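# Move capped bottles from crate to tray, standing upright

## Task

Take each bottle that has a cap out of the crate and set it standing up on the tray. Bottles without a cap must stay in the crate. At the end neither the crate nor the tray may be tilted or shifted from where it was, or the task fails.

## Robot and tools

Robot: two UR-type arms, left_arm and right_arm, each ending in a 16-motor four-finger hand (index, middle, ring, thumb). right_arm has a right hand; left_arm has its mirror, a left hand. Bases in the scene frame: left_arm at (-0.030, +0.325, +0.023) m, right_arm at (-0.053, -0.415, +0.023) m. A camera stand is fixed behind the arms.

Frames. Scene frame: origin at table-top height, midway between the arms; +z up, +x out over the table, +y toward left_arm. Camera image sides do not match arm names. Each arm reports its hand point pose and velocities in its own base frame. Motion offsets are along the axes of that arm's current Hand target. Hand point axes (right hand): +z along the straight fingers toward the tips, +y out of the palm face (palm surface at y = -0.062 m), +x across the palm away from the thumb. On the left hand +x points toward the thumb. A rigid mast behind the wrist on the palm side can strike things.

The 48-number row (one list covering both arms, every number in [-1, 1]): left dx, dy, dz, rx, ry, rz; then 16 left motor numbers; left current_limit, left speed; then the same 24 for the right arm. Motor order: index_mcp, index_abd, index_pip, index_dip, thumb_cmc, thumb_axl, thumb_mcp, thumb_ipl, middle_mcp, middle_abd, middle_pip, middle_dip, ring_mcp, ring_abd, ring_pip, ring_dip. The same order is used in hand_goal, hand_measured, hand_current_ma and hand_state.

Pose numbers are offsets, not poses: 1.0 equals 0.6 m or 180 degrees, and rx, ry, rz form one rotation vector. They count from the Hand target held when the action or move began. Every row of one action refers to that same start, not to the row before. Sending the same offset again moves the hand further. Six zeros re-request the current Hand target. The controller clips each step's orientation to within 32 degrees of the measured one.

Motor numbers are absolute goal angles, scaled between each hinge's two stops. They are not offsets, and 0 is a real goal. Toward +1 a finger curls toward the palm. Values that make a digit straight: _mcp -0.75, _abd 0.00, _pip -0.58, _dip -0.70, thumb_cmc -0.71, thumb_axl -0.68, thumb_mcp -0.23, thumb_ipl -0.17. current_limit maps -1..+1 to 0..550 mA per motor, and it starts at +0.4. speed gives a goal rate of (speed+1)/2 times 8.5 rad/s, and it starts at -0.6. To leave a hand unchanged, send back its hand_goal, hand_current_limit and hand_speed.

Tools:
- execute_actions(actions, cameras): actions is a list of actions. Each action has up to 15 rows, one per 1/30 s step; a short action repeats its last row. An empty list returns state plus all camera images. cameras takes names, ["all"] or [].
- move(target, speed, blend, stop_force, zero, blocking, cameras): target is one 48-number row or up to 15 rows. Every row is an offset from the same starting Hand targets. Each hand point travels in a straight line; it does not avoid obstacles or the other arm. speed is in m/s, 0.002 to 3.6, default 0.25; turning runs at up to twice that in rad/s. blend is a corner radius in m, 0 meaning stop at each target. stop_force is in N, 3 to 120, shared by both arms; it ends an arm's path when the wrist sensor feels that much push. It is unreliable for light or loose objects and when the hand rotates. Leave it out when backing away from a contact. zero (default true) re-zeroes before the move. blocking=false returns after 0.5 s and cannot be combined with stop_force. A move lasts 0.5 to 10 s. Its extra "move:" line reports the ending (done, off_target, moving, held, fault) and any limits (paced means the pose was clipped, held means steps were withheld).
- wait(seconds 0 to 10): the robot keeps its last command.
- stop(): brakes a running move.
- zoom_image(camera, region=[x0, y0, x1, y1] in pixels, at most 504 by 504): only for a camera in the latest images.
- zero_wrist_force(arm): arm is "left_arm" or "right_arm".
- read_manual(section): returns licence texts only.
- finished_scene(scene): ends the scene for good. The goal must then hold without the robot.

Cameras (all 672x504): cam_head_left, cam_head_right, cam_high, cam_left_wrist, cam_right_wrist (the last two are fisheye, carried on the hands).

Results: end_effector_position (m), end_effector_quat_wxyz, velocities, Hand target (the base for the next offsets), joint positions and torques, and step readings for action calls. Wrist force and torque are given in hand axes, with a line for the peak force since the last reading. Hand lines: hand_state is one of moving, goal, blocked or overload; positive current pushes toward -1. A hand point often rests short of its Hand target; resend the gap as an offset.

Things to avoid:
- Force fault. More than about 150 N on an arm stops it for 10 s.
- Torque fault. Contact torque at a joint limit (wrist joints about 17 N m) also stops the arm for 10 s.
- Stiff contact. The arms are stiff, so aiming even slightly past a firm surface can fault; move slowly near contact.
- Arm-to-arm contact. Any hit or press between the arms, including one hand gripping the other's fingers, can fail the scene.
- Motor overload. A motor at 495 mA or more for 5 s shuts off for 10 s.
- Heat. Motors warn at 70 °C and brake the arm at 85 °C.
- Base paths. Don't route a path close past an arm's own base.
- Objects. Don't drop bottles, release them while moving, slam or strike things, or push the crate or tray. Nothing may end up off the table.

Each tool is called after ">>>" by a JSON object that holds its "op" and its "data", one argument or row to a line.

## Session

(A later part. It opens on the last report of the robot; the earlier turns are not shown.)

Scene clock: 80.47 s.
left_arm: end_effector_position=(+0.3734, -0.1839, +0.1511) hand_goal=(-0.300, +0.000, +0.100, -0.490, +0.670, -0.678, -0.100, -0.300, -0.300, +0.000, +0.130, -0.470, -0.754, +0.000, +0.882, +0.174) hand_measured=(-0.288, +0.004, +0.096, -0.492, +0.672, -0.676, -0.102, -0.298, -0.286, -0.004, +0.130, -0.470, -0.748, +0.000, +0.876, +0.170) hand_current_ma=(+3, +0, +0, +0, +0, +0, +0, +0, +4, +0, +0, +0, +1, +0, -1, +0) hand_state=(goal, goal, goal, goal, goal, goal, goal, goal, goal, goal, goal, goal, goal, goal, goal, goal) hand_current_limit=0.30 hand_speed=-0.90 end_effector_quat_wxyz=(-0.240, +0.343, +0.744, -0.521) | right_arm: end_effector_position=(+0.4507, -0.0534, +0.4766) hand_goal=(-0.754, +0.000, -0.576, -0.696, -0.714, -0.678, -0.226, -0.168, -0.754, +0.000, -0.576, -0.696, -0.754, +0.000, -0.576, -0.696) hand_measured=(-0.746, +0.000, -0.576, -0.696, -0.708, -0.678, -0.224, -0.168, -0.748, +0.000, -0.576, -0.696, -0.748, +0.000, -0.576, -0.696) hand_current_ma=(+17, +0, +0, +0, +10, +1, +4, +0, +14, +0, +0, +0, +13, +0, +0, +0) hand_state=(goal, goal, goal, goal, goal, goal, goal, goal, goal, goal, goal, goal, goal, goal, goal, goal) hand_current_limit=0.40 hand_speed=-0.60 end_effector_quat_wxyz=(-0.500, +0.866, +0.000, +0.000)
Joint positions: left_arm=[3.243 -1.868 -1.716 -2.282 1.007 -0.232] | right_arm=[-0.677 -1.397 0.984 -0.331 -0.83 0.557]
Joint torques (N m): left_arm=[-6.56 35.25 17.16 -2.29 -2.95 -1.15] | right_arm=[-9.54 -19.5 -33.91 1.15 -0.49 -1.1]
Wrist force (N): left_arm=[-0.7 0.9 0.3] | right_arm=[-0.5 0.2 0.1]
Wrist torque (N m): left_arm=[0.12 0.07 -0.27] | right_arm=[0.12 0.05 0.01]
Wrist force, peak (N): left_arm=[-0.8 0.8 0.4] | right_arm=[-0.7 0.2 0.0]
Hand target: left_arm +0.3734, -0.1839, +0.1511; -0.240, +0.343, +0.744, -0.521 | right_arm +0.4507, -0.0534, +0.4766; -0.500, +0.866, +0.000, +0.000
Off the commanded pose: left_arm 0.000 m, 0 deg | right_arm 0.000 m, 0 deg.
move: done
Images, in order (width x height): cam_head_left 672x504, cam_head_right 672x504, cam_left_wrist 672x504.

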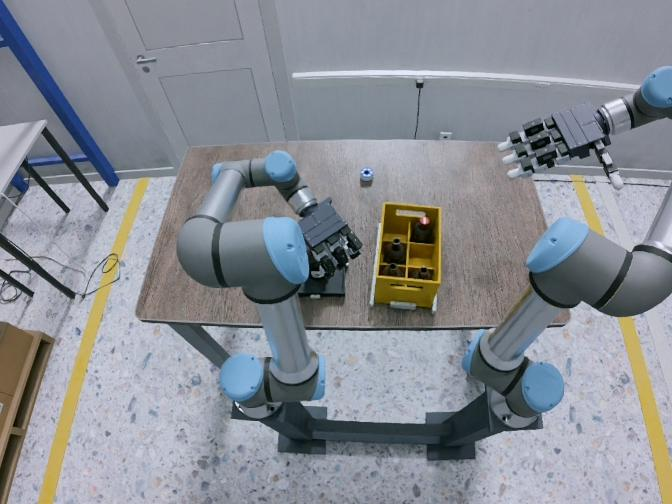

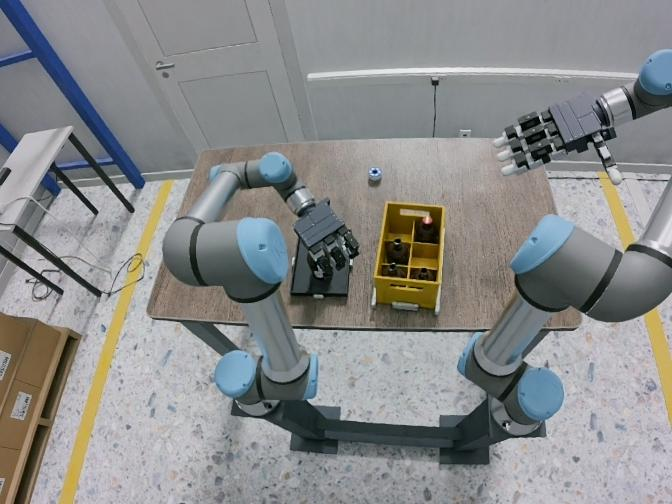

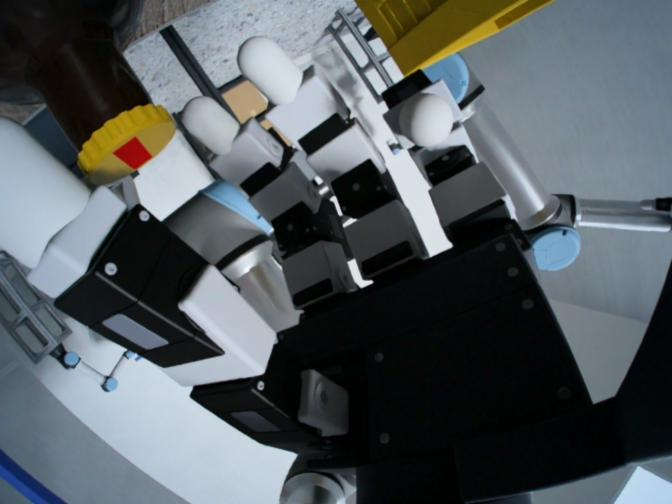

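>>> {"op": "move", "data": {
  "target": [0,0,0,0,0,0,-0.45,0.0,0.1,-0.49,0.671,-0.678,-0.25,-0.3,-0.45,0,0.13,-0.47,-0.753,0,0.883,0.174,0.3,-0.85, 0,0,0,0,0,0,-0.754,0,-0.576,-0.696,-0.714,-0.678,-0.226,-0.168,-0.754,0,-0.576,-0.696,-0.754,0,-0.576,-0.696,0.4,-0.6],
  "speed": 0.01,
  "cameras": ["cam_head_left","cam_head_right","cam_left_wrist"]
}}

>>> {"op": "zoom_image", "data": {
  "camera": "cam_left_wrist",
  "region": [0, 0, 336, 252]
}}

>>> {"op": "zoom_image", "data": {
  "camera": "cam_head_right",
  "region": [290, 200, 380, 300]
}}

Scene clock: 81.50 s.
left_arm: end_effector_position=(+0.3734, -0.1839, +0.1511) hand_goal=(-0.450, +0.000, +0.100, -0.490, +0.670, -0.678, -0.250, -0.300, -0.450, +0.000, +0.130, -0.470, -0.754, +0.000, +0.882, +0.174) hand_measured=(-0.436, +0.004, +0.098, -0.492, +0.672, -0.676, -0.244, -0.298, -0.434, -0.004, +0.130, -0.470, -0.748, +0.000, +0.876, +0.170) hand_current_ma=(+4, +0, +0, +0, +0, +0, +1, +0, +6, +0, +0, +0, +1, +0, -1, +0) hand_state=(goal, goal, goal, goal, goal, goal, goal, goal, goal, goal, goal, goal, goal, goal, goal, goal) hand_current_limit=0.30 hand_speed=-0.85 end_effector_quat_wxyz=(-0.240, +0.343, +0.744, -0.521) | right_arm: end_effector_position=(+0.4507, -0.0534, +0.4766) hand_goal=(-0.754, +0.000, -0.576, -0.696, -0.714, -0.678, -0.226, -0.168, -0.754, +0.000, -0.576, -0.696, -0.754, +0.000, -0.576, -0.696) hand_measured=(-0.746, +0.000, -0.576, -0.696, -0.708, -0.678, -0.224, -0.168, -0.748, +0.000, -0.576, -0.696, -0.748, +0.000, -0.576, -0.696) hand_current_ma=(+17, +0, +0, +0, +10, +1, +4, +0, +14, +0, +0, +0, +13, +0, +0, +0) hand_state=(goal, goal, goal, goal, goal, goal, goal, goal, goal, goal, goal, goal, goal, goal, goal, goal) hand_current_limit=0.40 hand_speed=-0.60 end_effector_quat_wxyz=(-0.500, +0.866, +0.000, +0.000)
Joint positions: left_arm=[3.243 -1.868 -1.716 -2.282 1.007 -0.232] | right_arm=[-0.677 -1.397 0.984 -0.331 -0.83 0.557]
Joint torques (N m): left_arm=[-6.8 33.53 17.12 -2.15 -2.99 -0.99] | right_arm=[-9.77 -20.06 -33.26 0.93 -0.63 -0.8]
Wrist force (N): left_arm=[-0.8 0.6 0.5] | right_arm=[-0.4 0.2 -0.2]
Wrist torque (N m): left_arm=[0.05 0.09 -0.28] | right_arm=[0.13 0.04 0.02]
Wrist force, peak (N): left_arm=[-0.7 0.9 0.4] | right_arm=[-0.6 0.3 0.4]
Hand target: left_arm +0.3734, -0.1839, +0.1511; -0.240, +0.343, +0.744, -0.521 | right_arm +0.4507, -0.0534, +0.4766; -0.500, +0.866, +0.000, +0.000
Off the commanded pose: left_arm 0.000 m, 0 deg | right_arm 0.000 m, 0 deg.
move: done
Images, in order (width x height): cam_head_left 672x504, cam_head_right 672x504, cam_left_wrist 672x504.

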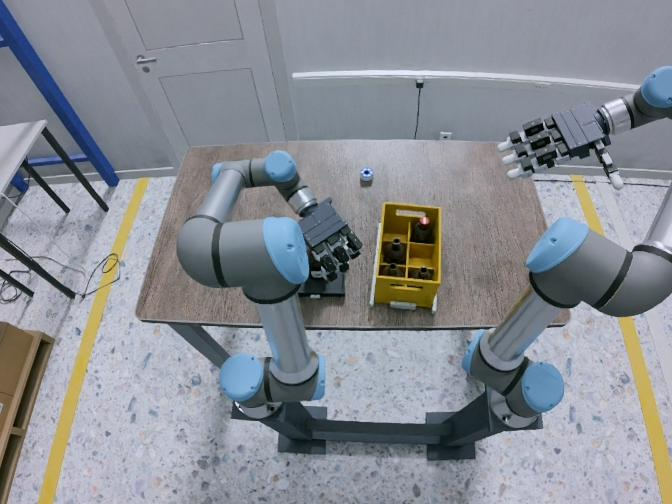

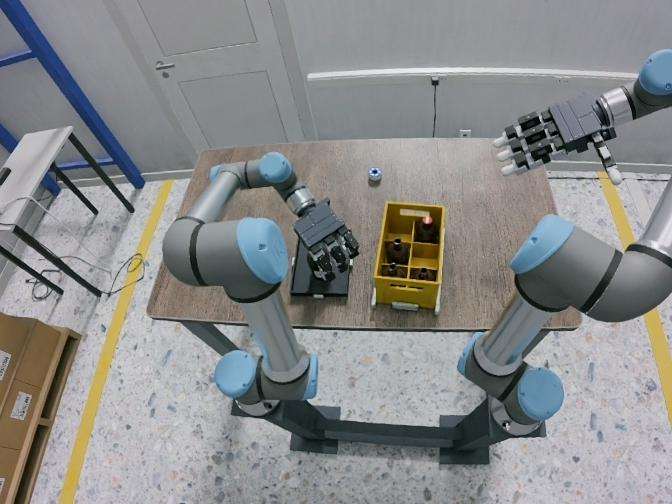

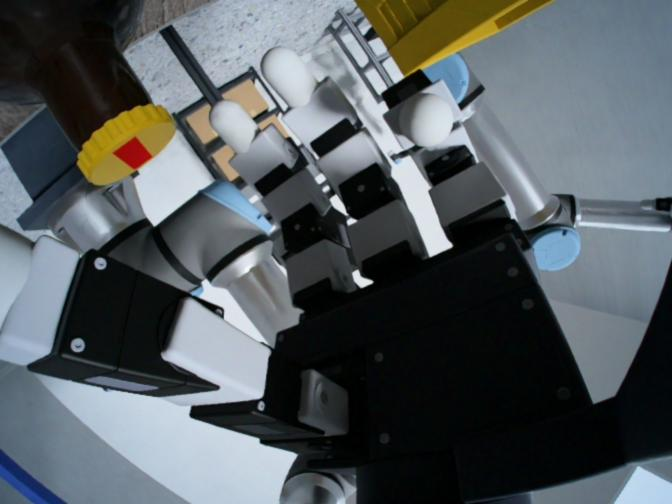

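Scaled by 1.500 from the camera's 672x504 image, which has a finer 960x720 frame.

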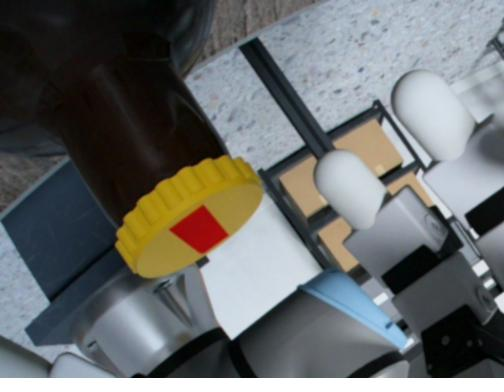

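Scaled by 5.040 from the camera's 672x504 image, which has a finer 960x720 frame.

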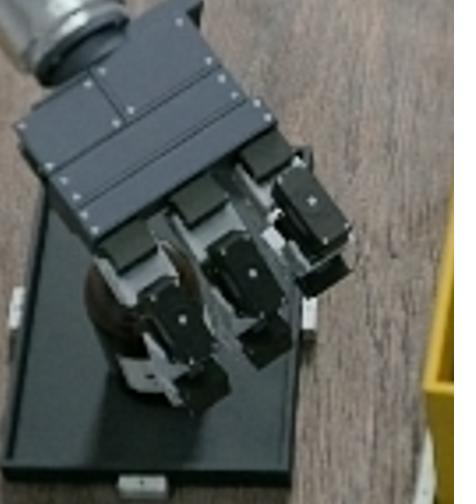

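>>> {"op": "move", "data": {
  "target": [0,-0.235,-0.0855,0,0,0,-0.45,0.0,0.1,-0.49,0.671,-0.678,-0.25,-0.3,-0.45,0,0.13,-0.47,-0.753,0,0.883,0.174,0.3,-0.85, 0,0,0,0,0,0,-0.754,0,-0.576,-0.696,-0.714,-0.678,-0.226,-0.168,-0.754,0,-0.576,-0.696,-0.754,0,-0.576,-0.696,0.4,-0.6],
  "speed": 0.1,
  "cameras": ["cam_head_left","cam_head_right","cam_high"]
}}

>>> {"op": "zoom_image", "data": {
  "camera": "cam_head_right",
  "region": [260, 170, 410, 320]
}}

Scene clock: 83.93 s.
left_arm: end_effector_position=(+0.3733, -0.1839, +0.3011) hand_goal=(-0.450, +0.000, +0.100, -0.490, +0.670, -0.678, -0.250, -0.300, -0.450, +0.000, +0.130, -0.470, -0.754, +0.000, +0.882, +0.174) hand_measured=(-0.436, +0.004, +0.098, -0.492, +0.672, -0.676, -0.244, -0.298, -0.434, -0.004, +0.130, -0.470, -0.748, +0.000, +0.876, +0.170) hand_current_ma=(+4, +0, +0, +0, +0, +0, +1, +0, +5, +0, +0, +0, +1, +0, -1, +0) hand_state=(goal, goal, goal, goal, goal, goal, goal, goal, goal, goal, goal, goal, goal, goal, goal, goal) hand_current_limit=0.30 hand_speed=-0.85 end_effector_quat_wxyz=(-0.240, +0.344, +0.744, -0.521) | right_arm: end_effector_position=(+0.4507, -0.0534, +0.4766) hand_goal=(-0.754, +0.000, -0.576, -0.696, -0.714, -0.678, -0.226, -0.168, -0.754, +0.000, -0.576, -0.696, -0.754, +0.000, -0.576, -0.696) hand_measured=(-0.746, +0.000, -0.576, -0.696, -0.708, -0.678, -0.224, -0.168, -0.748, +0.000, -0.576, -0.696, -0.748, +0.000, -0.576, -0.696) hand_current_ma=(+17, +0, +0, +0, +10, +1, +4, +0, +14, +0, +0, +0, +13, +0, +0, +0) hand_state=(goal, goal, goal, goal, goal, goal, goal, goal, goal, goal, goal, goal, goal, goal, goal, goal) hand_current_limit=0.40 hand_speed=-0.60 end_effector_quat_wxyz=(-0.500, +0.866, +0.000, +0.000)
Joint positions: left_arm=[3.243 -1.778 -1.434 -2.654 1.007 -0.232] | right_arm=[-0.677 -1.397 0.984 -0.331 -0.83 0.557]
Joint torques (N m): left_arm=[8.42 20.6 27.44 -3.47 2.07 1.71] | right_arm=[-9.87 -20.1 -33.34 0.84 -0.85 -0.82]
Wrist force (N): left_arm=[-0.4 0.5 0.4] | right_arm=[-0.2 0.1 -0.2]
Wrist torque (N m): left_arm=[0.05 0.03 -0.21] | right_arm=[0.11 0.01 0.04]
Wrist force, peak (N): left_arm=[-0.5 1.4 0.6] | right_arm=[-0.8 0.3 0.0]
Hand target: left_arm +0.3733, -0.1839, +0.3012; -0.240, +0.343, +0.744, -0.521 | right_arm +0.4507, -0.0534, +0.4766; -0.500, +0.866, +0.000, +0.000
Off the commanded pose: left_arm 0.000 m, 0 deg | right_arm 0.000 m, 0 deg.
move: done
Images, in order (width x height): cam_head_left 672x504, cam_head_right 672x504, cam_high 672x504.

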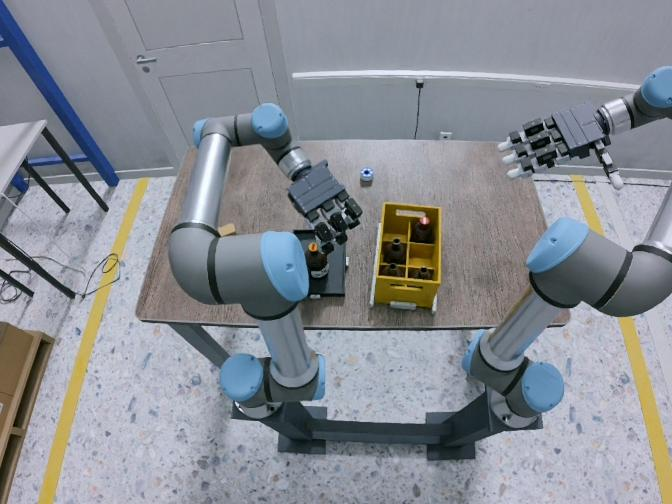

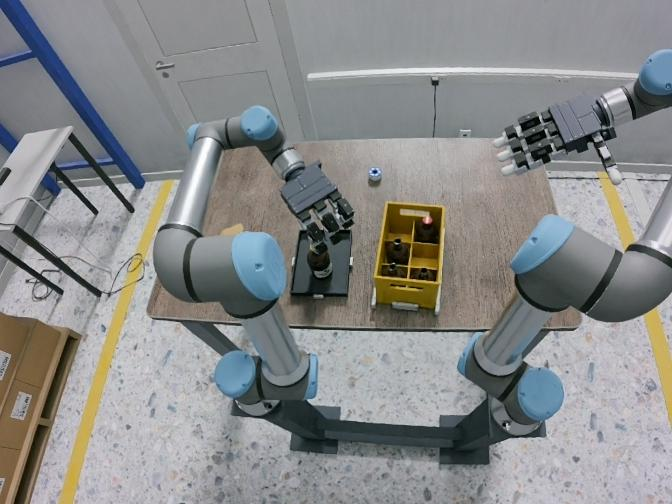

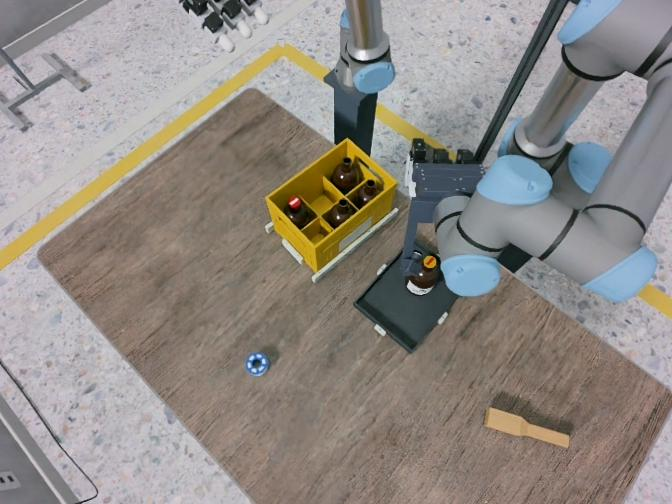

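Scaled by 3.360 from the camera's 672x504 image, which has a finer 960x720 frame.

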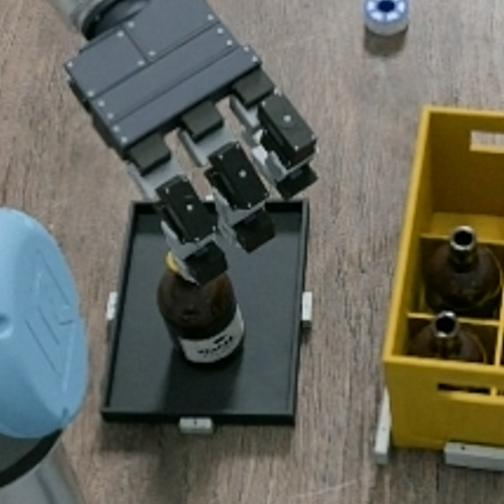

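>>> {"op": "move", "data": {
  "target": [0.2627,-0.0425,-0.3707,0,0,0,-0.45,0.0,0.1,-0.49,0.671,-0.678,-0.25,-0.3,-0.45,0,0.13,-0.47,-0.753,0,0.883,0.174,0.3,-0.6, 0.1097,0.0603,0.6053,0.0535,-0.19,-0.0885,-0.205,0.13,0.153,-0.478,0.671,-0.678,0.056,-0.276,-0.205,-0.13,0.153,-0.478,-0.753,0,0.883,0.174,0.4,-0.4],
  "speed": 0.25,
  "cameras": ["all"]
}}

>>> {"op": "zoom_image", "data": {
  "camera": "cam_head_left",
  "region": [370, 150, 490, 270]
}}

>>> {"op": "zoom_image", "data": {
  "camera": "cam_head_right",
  "region": [370, 150, 490, 270]
}}

>>> {"op": "zoom_image", "data": {
  "camera": "cam_high",
  "region": [210, 90, 390, 270]
}}

Scene clock: 87.47 s.
left_arm: end_effector_position=(+0.4234, +0.0659, +0.4012) hand_goal=(-0.450, +0.000, +0.100, -0.490, +0.670, -0.678, -0.250, -0.300, -0.450, +0.000, +0.130, -0.470, -0.754, +0.000, +0.882, +0.174) hand_measured=(-0.438, +0.002, +0.098, -0.492, +0.672, -0.676, -0.244, -0.298, -0.434, -0.002, +0.130, -0.470, -0.748, +0.000, +0.876, +0.170) hand_current_ma=(+4, +0, +0, +0, +0, +0, +1, +0, +5, +0, +0, +0, +1, +0, -1, +0) hand_state=(goal, goal, goal, goal, goal, goal, goal, goal, goal, goal, goal, goal, goal, goal, goal, goal) hand_current_limit=0.30 hand_speed=-0.60 end_effector_quat_wxyz=(-0.240, +0.343, +0.744, -0.521) | right_arm: end_effector_position=(+0.5162, +0.2429, +0.2637) hand_goal=(-0.206, +0.130, +0.152, -0.478, +0.670, -0.678, +0.056, -0.276, -0.206, -0.130, +0.152, -0.478, -0.754, +0.000, +0.882, +0.174) hand_measured=(-0.204, +0.120, +0.148, -0.480, +0.668, -0.678, +0.054, -0.274, -0.204, -0.120, +0.150, -0.480, -0.748, +0.000, +0.878, +0.170) hand_current_ma=(+2, -19, -8, -4, -3, +1, -2, +5, +3, +16, -4, -5, +13, +0, -9, -6) hand_state=(goal, goal, goal, goal, goal, goal, goal, goal, goal, goal, goal, goal, goal, goal, goal, goal) hand_current_limit=0.40 hand_speed=-0.40 end_effector_quat_wxyz=(-0.543, +0.775, +0.264, -0.186)
Joint positions: left_arm=[3.649 -1.999 -0.873 -3.054 1.384 -0.069] | right_arm=[-0.037 -1.072 1.14 -0.585 -0.765 0.39]
Joint torques (N m): left_arm=[14.5 29.48 24.45 -4 2.24 1.87] | right_arm=[9.72 -35.37 -35.16 1.45 2.85 -1.47]
Wrist force (N): left_arm=[-0.6 0.6 0.0] | right_arm=[-0.5 0.5 0.0]
Wrist torque (N m): left_arm=[0.13 0.04 -0.24] | right_arm=[0.23 0.06 0.03]
Wrist force, peak (N): left_arm=[-1.5 0.5 0.3] | right_arm=[0.0 0.8 1.1]
Hand target: left_arm +0.4234, +0.0660, +0.4012; -0.240, +0.343, +0.744, -0.521 | right_arm +0.5162, +0.2430, +0.2636; -0.543, +0.775, +0.264, -0.186
Off the commanded pose: left_arm 0.000 m, 0 deg | right_arm 0.000 m, 0 deg.
move: done

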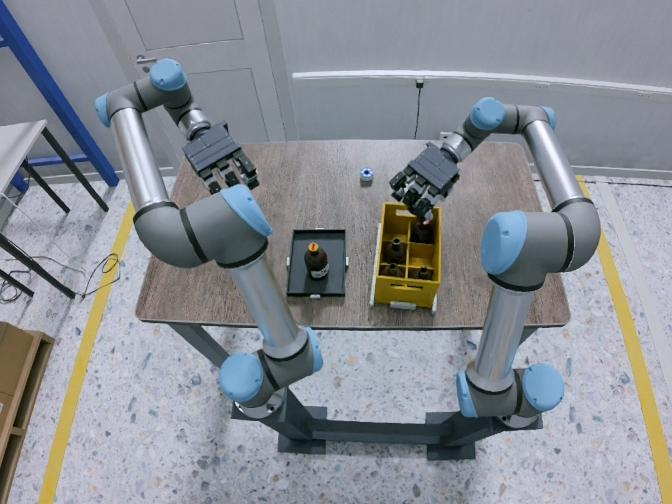

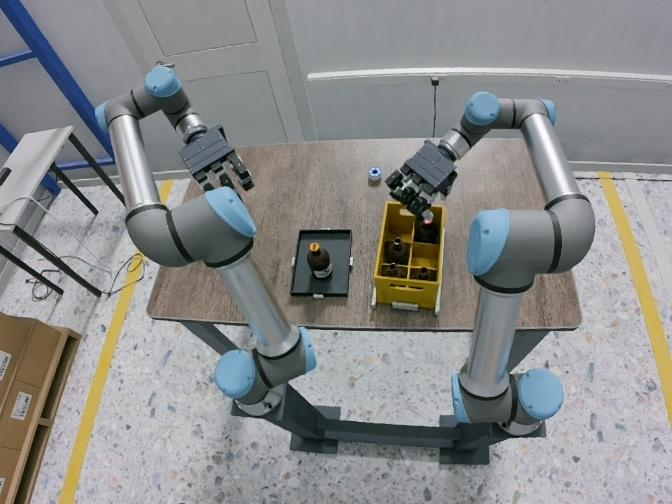

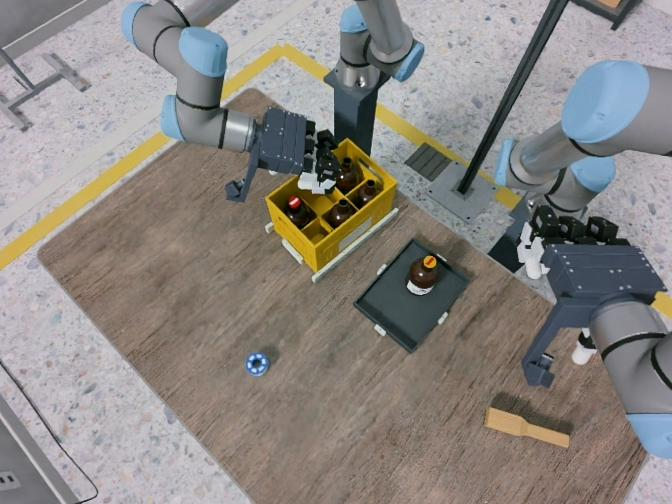

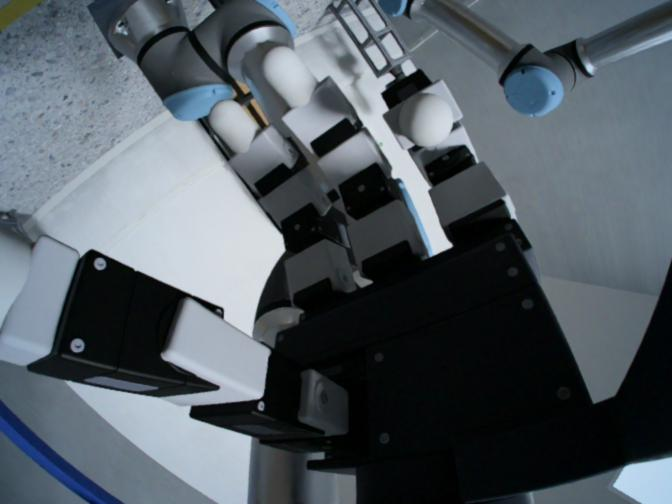

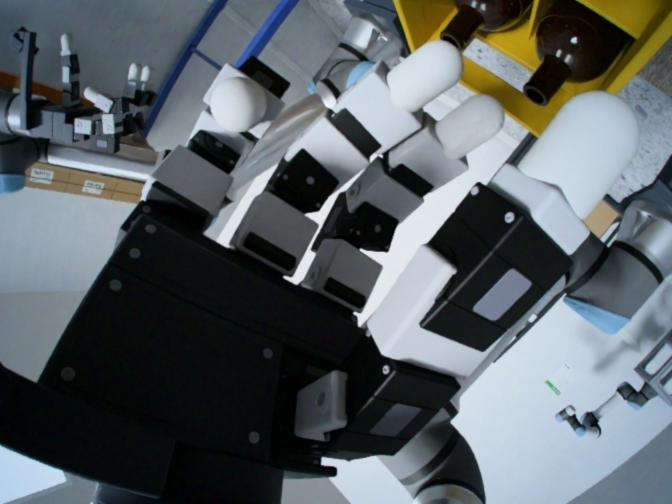

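Scaled by 4.200 from the camera's 672x504 image, which has a finer 960x720 frame.

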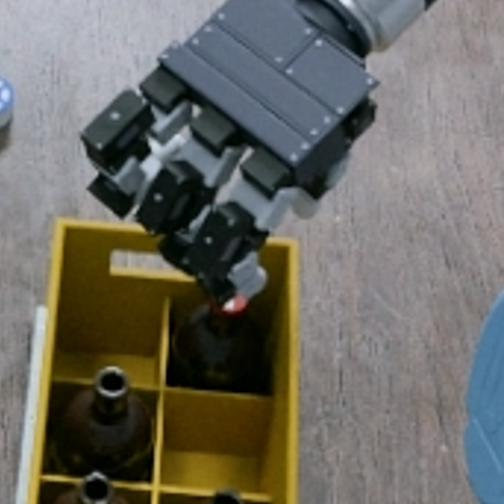

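Scaled by 4.200 from the camera's 672x504 image, which has a finer 960x720 frame.

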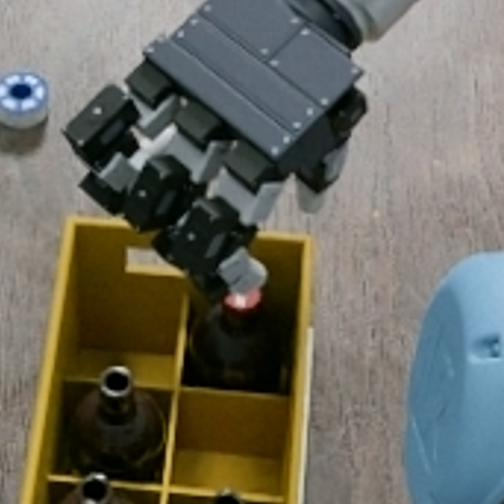

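Scaled by 2.800 from the camera's 672x504 image, which has a finer 960x720 frame.

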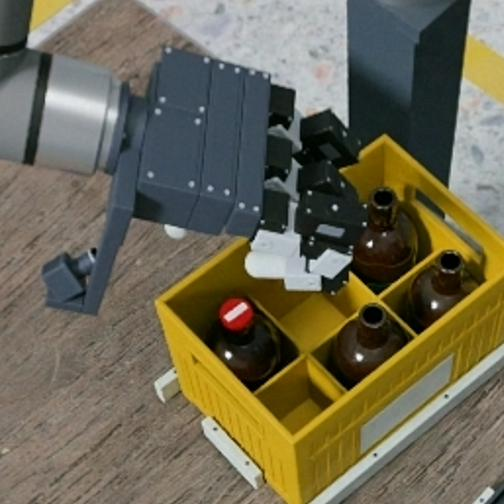

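>>> {"op": "move", "data": {
  "target": [0,0,0,0,0,0,-0.45,0.0,0.1,-0.49,0.671,-0.678,-0.25,-0.3,-0.45,0,0.13,-0.47,-0.753,0,0.883,0.174,0.3,-0.6, 0.028,0.0897,0.0458,0,0,0,-0.205,0.13,0.153,-0.478,0.671,-0.678,0.056,-0.276,-0.205,-0.13,0.153,-0.478,-0.753,0,0.883,0.174,0.4,-0.4],
  "speed": 0.1,
  "cameras": ["cam_head_left","cam_head_right","cam_high","cam_right_wrist"]
}}

>>> {"op": "zoom_image", "data": {
  "camera": "cam_head_left",
  "region": [385, 170, 475, 260]
}}

>>> {"op": "zoom_image", "data": {
  "camera": "cam_head_right",
  "region": [385, 170, 475, 260]
}}

>>> {"op": "zoom_image", "data": {
  "camera": "cam_high",
  "region": [240, 130, 360, 250]
}}

Scene clock: 90.10 s.
left_arm: end_effector_position=(+0.4234, +0.0660, +0.4012) hand_goal=(-0.450, +0.000, +0.100, -0.490, +0.670, -0.678, -0.250, -0.300, -0.450, +0.000, +0.130, -0.470, -0.754, +0.000, +0.882, +0.174) hand_measured=(-0.438, +0.002, +0.098, -0.492, +0.672, -0.676, -0.244, -0.298, -0.434, -0.002, +0.130, -0.470, -0.748, +0.000, +0.876, +0.170) hand_current_ma=(+4, +0, +0, +0, +0, +0, +1, +0, +5, +0, +0, +0, +1, +0, -1, +0) hand_state=(goal, goal, goal, goal, goal, goal, goal, goal, goal, goal, goal, goal, goal, goal, goal, goal) hand_current_limit=0.30 hand_speed=-0.60 end_effector_quat_wxyz=(-0.240, +0.343, +0.744, -0.521) | right_arm: end_effector_position=(+0.5249, +0.2591, +0.2038) hand_goal=(-0.206, +0.130, +0.152, -0.478, +0.670, -0.678, +0.056, -0.276, -0.206, -0.130, +0.152, -0.478, -0.754, +0.000, +0.882, +0.174) hand_measured=(-0.204, +0.120, +0.148, -0.480, +0.668, -0.678, +0.054, -0.274, -0.204, -0.122, +0.150, -0.480, -0.748, +0.000, +0.878, +0.170) hand_current_ma=(+2, -18, -8, -4, -3, +1, -2, +5, +3, +16, -4, -5, +13, +0, -8, -6) hand_state=(goal, goal, goal, goal, goal, goal, goal, goal, goal, goal, goal, goal, goal, goal, goal, goal) hand_current_limit=0.40 hand_speed=-0.40 end_effector_quat_wxyz=(-0.543, +0.775, +0.264, -0.186)
Joint positions: left_arm=[3.649 -2 -0.873 -3.054 1.384 -0.069] | right_arm=[-0.012 -1.024 1.223 -0.728 -0.743 0.408]
Joint torques (N m): left_arm=[13.02 28.11 25.3 -3.96 2.36 1.92] | right_arm=[8.38 -38.15 -7.97 -1.89 2.8 1.89]
Wrist force (N): left_arm=[-0.4 0.7 0.1] | right_arm=[-0.7 0.8 -0.3]
Wrist torque (N m): left_arm=[0.14 0.01 -0.21] | right_arm=[0.30 0.07 -0.04]
Wrist force, peak (N): left_arm=[-0.7 0.7 0.1] | right_arm=[-0.3 1.2 0.0]
Hand target: left_arm +0.4234, +0.0660, +0.4012; -0.240, +0.343, +0.744, -0.521 | right_arm +0.5249, +0.2591, +0.2036; -0.543, +0.775, +0.264, -0.186
Off the commanded pose: left_arm 0.000 m, 0 deg | right_arm 0.000 m, 0 deg.
move: done
Images, in order (width x height): cam_head_left 672x504, cam_head_right 672x504, cam_high 672x504, cam_right_wrist 672x504.

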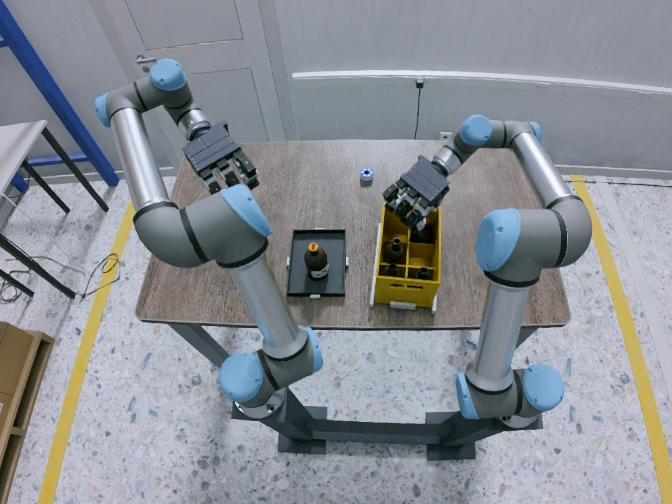

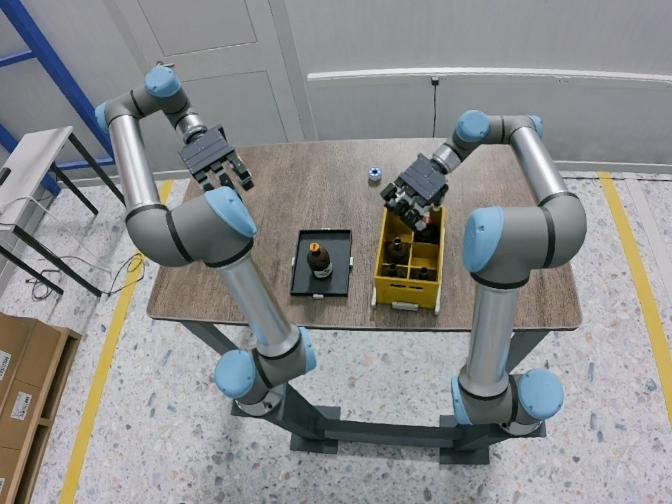

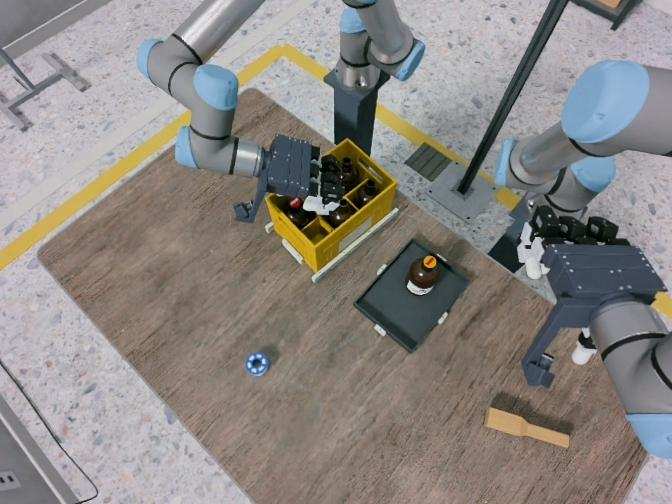

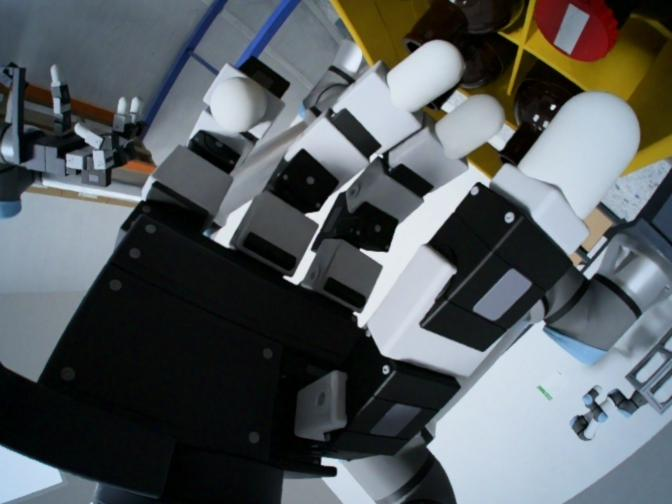

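Scaled by 5.600 from the camera's 672x504 image, which has a finer 960x720 frame.

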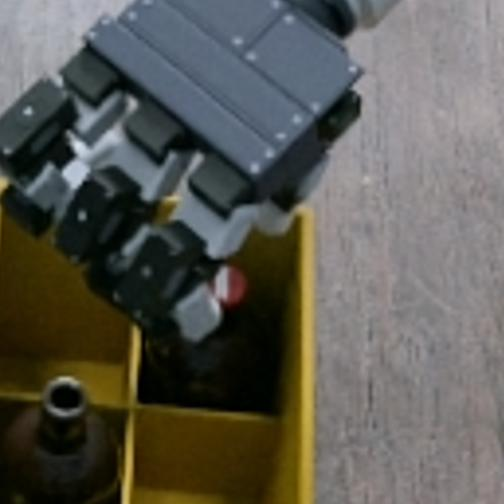

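Scaled by 5.600 from the camera's 672x504 image, which has a finer 960x720 frame.

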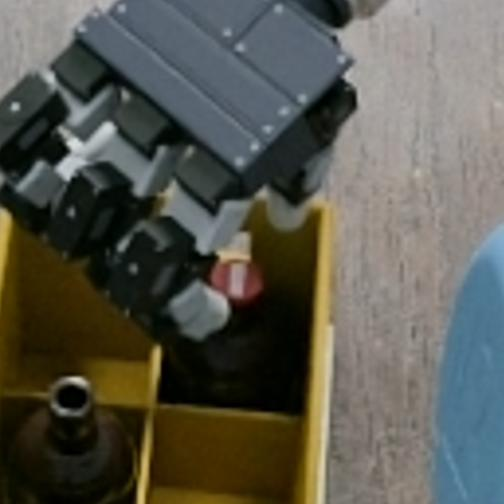

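Scaled by 4.200 from the camera's 672x504 image, which has a finer 960x720 frame.

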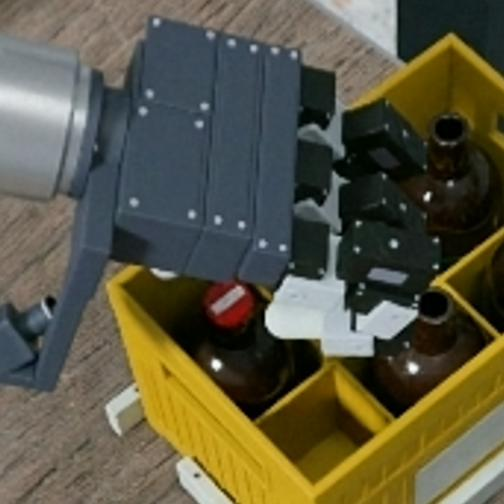

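>>> {"op": "move", "data": {
  "target": [0,0,0,0,0,0,-0.45,0.0,0.1,-0.49,0.671,-0.678,-0.25,-0.3,-0.45,0,0.13,-0.47,-0.753,0,0.883,0.174,0.3,-0.6, -0.0017,0.0528,0.0255,0,0,0,-0.205,0.13,0.153,-0.478,0.671,-0.678,0.056,-0.276,-0.205,-0.13,0.153,-0.478,-0.753,0,0.883,0.174,0.4,-0.4],
  "speed": 0.03,
  "stop_force": 5,
  "cameras": ["cam_head_left","cam_head_right","cam_high","cam_right_wrist"]
}}

>>> {"op": "zoom_image", "data": {
  "camera": "cam_head_left",
  "region": [385, 170, 475, 260]
}}

>>> {"op": "zoom_image", "data": {
  "camera": "cam_head_right",
  "region": [385, 170, 475, 260]
}}

>>> {"op": "zoom_image", "data": {
  "camera": "cam_high",
  "region": [240, 130, 360, 250]
}}

>>> {"op": "zoom_image", "data": {
  "camera": "cam_right_wrist",
  "region": [336, 0, 672, 252]
}}

Scene clock: 93.87 s.
left_arm: end_effector_position=(+0.4234, +0.0660, +0.4012) hand_goal=(-0.450, +0.000, +0.100, -0.490, +0.670, -0.678, -0.250, -0.300, -0.450, +0.000, +0.130, -0.470, -0.754, +0.000, +0.882, +0.174) hand_measured=(-0.438, +0.002, +0.098, -0.492, +0.672, -0.676, -0.244, -0.298, -0.434, -0.002, +0.130, -0.470, -0.748, +0.000, +0.876, +0.170) hand_current_ma=(+4, +0, +0, +0, +0, +0, +1, +0, +5, +0, +0, +0, +1, +0, -1, +0) hand_state=(goal, goal, goal, goal, goal, goal, goal, goal, goal, goal, goal, goal, goal, goal, goal, goal) hand_current_limit=0.30 hand_speed=-0.60 end_effector_quat_wxyz=(-0.240, +0.343, +0.744, -0.521) | right_arm: end_effector_position=(+0.5219, +0.2613, +0.1686) hand_goal=(-0.206, +0.130, +0.152, -0.478, +0.670, -0.678, +0.056, -0.276, -0.206, -0.130, +0.152, -0.478, -0.754, +0.000, +0.882, +0.174) hand_measured=(-0.204, +0.120, +0.148, -0.480, +0.668, -0.678, +0.054, -0.274, -0.204, -0.122, +0.150, -0.480, -0.748, +0.000, +0.878, +0.170) hand_current_ma=(+2, -18, -8, -4, -3, +1, -2, +5, +3, +16, -4, -5, +13, +0, -8, -6) hand_state=(goal, goal, goal, goal, goal, goal, goal, goal, goal, goal, goal, goal, goal, goal, goal, goal) hand_current_limit=0.40 hand_speed=-0.40 end_effector_quat_wxyz=(-0.543, +0.775, +0.264, -0.186)
Joint positions: left_arm=[3.649 -2 -0.873 -3.054 1.384 -0.069] | right_arm=[-0.009 -1.01 1.293 -0.814 -0.74 0.41]
Joint torques (N m): left_arm=[12.88 29.27 26.2 -4.04 2.26 1.91] | right_arm=[8.27 -36.39 -7.63 -1.98 2.96 1.71]
Wrist force (N): left_arm=[-0.5 0.5 -0.1] | right_arm=[-0.4 0.5 0.2]
Wrist torque (N m): left_arm=[0.14 0.02 -0.23] | right_arm=[0.22 0.05 -0.04]
Wrist force, peak (N): left_arm=[-0.8 0.7 0.1] | right_arm=[-0.7 0.8 -0.1]
Hand target: left_arm +0.4234, +0.0660, +0.4012; -0.240, +0.343, +0.744, -0.521 | right_arm +0.5219, +0.2613, +0.1686; -0.543, +0.775, +0.264, -0.186
Off the commanded pose: left_arm 0.000 m, 0 deg | right_arm 0.000 m, 0 deg.
move: done
Images, in order (width x height): cam_head_left 672x504, cam_head_right 672x504, cam_high 672x504, cam_right_wrist 672x504.

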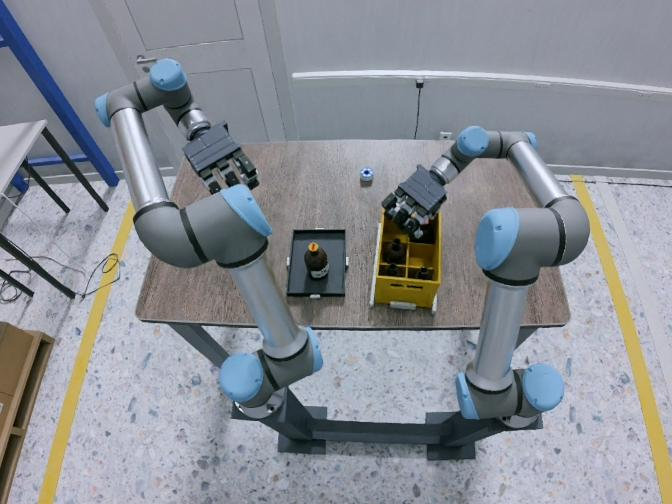

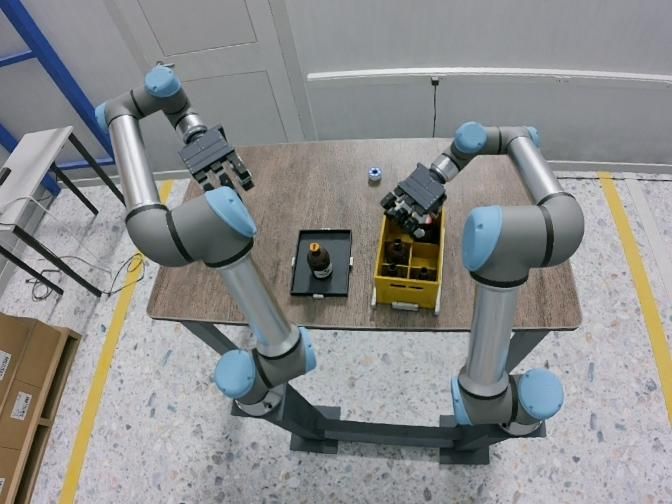

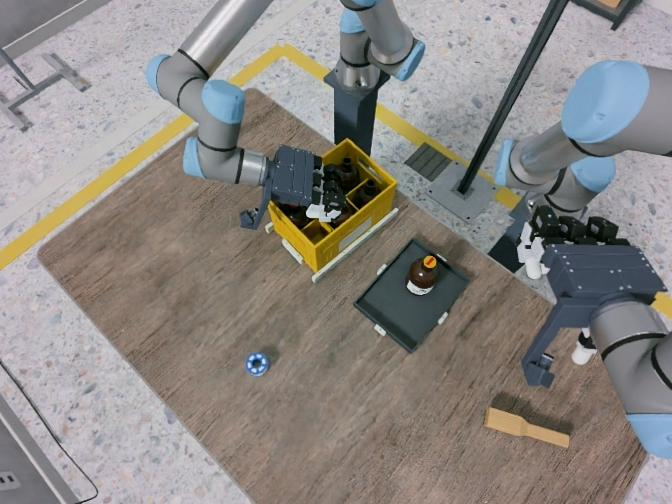

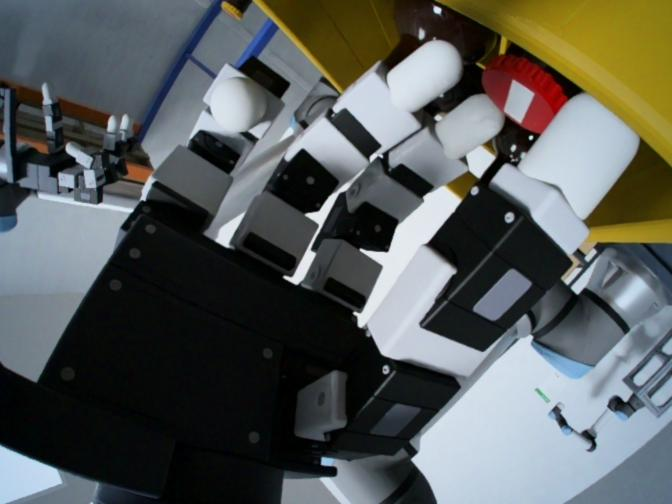

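Scaled by 5.600 from the camera's 672x504 image, which has a finer 960x720 frame.

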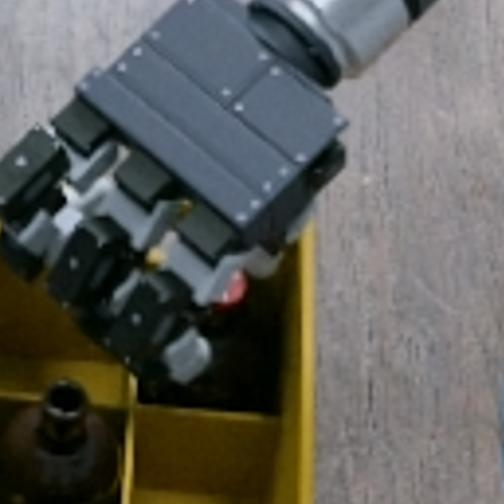

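Scaled by 5.600 from the camera's 672x504 image, which has a finer 960x720 frame.

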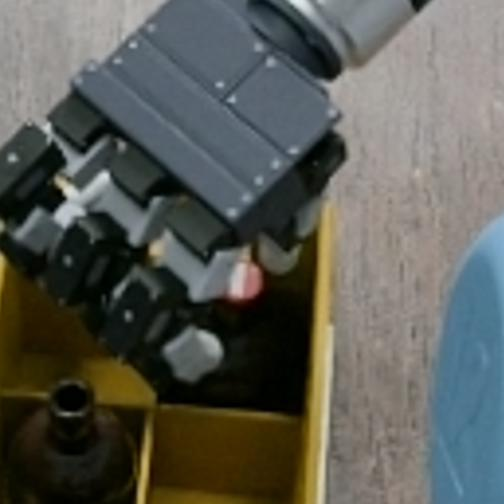

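Scaled by 4.200 from the camera's 672x504 image, which has a finer 960x720 frame.

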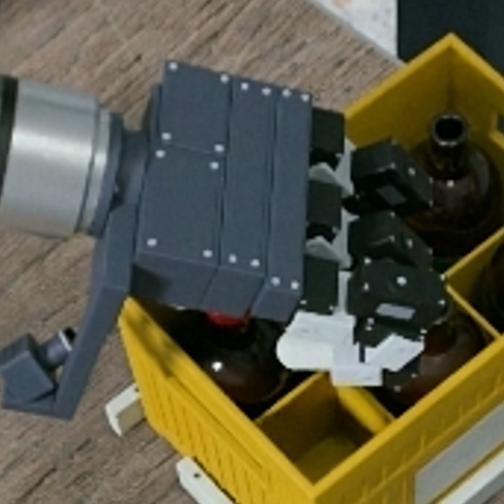

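Scaled by 1.500 from the camera's 672x504 image, which has a finer 960x720 frame.

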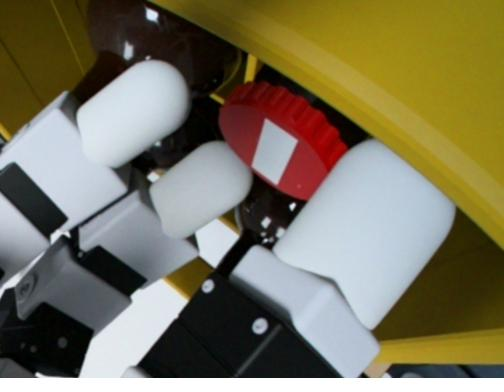

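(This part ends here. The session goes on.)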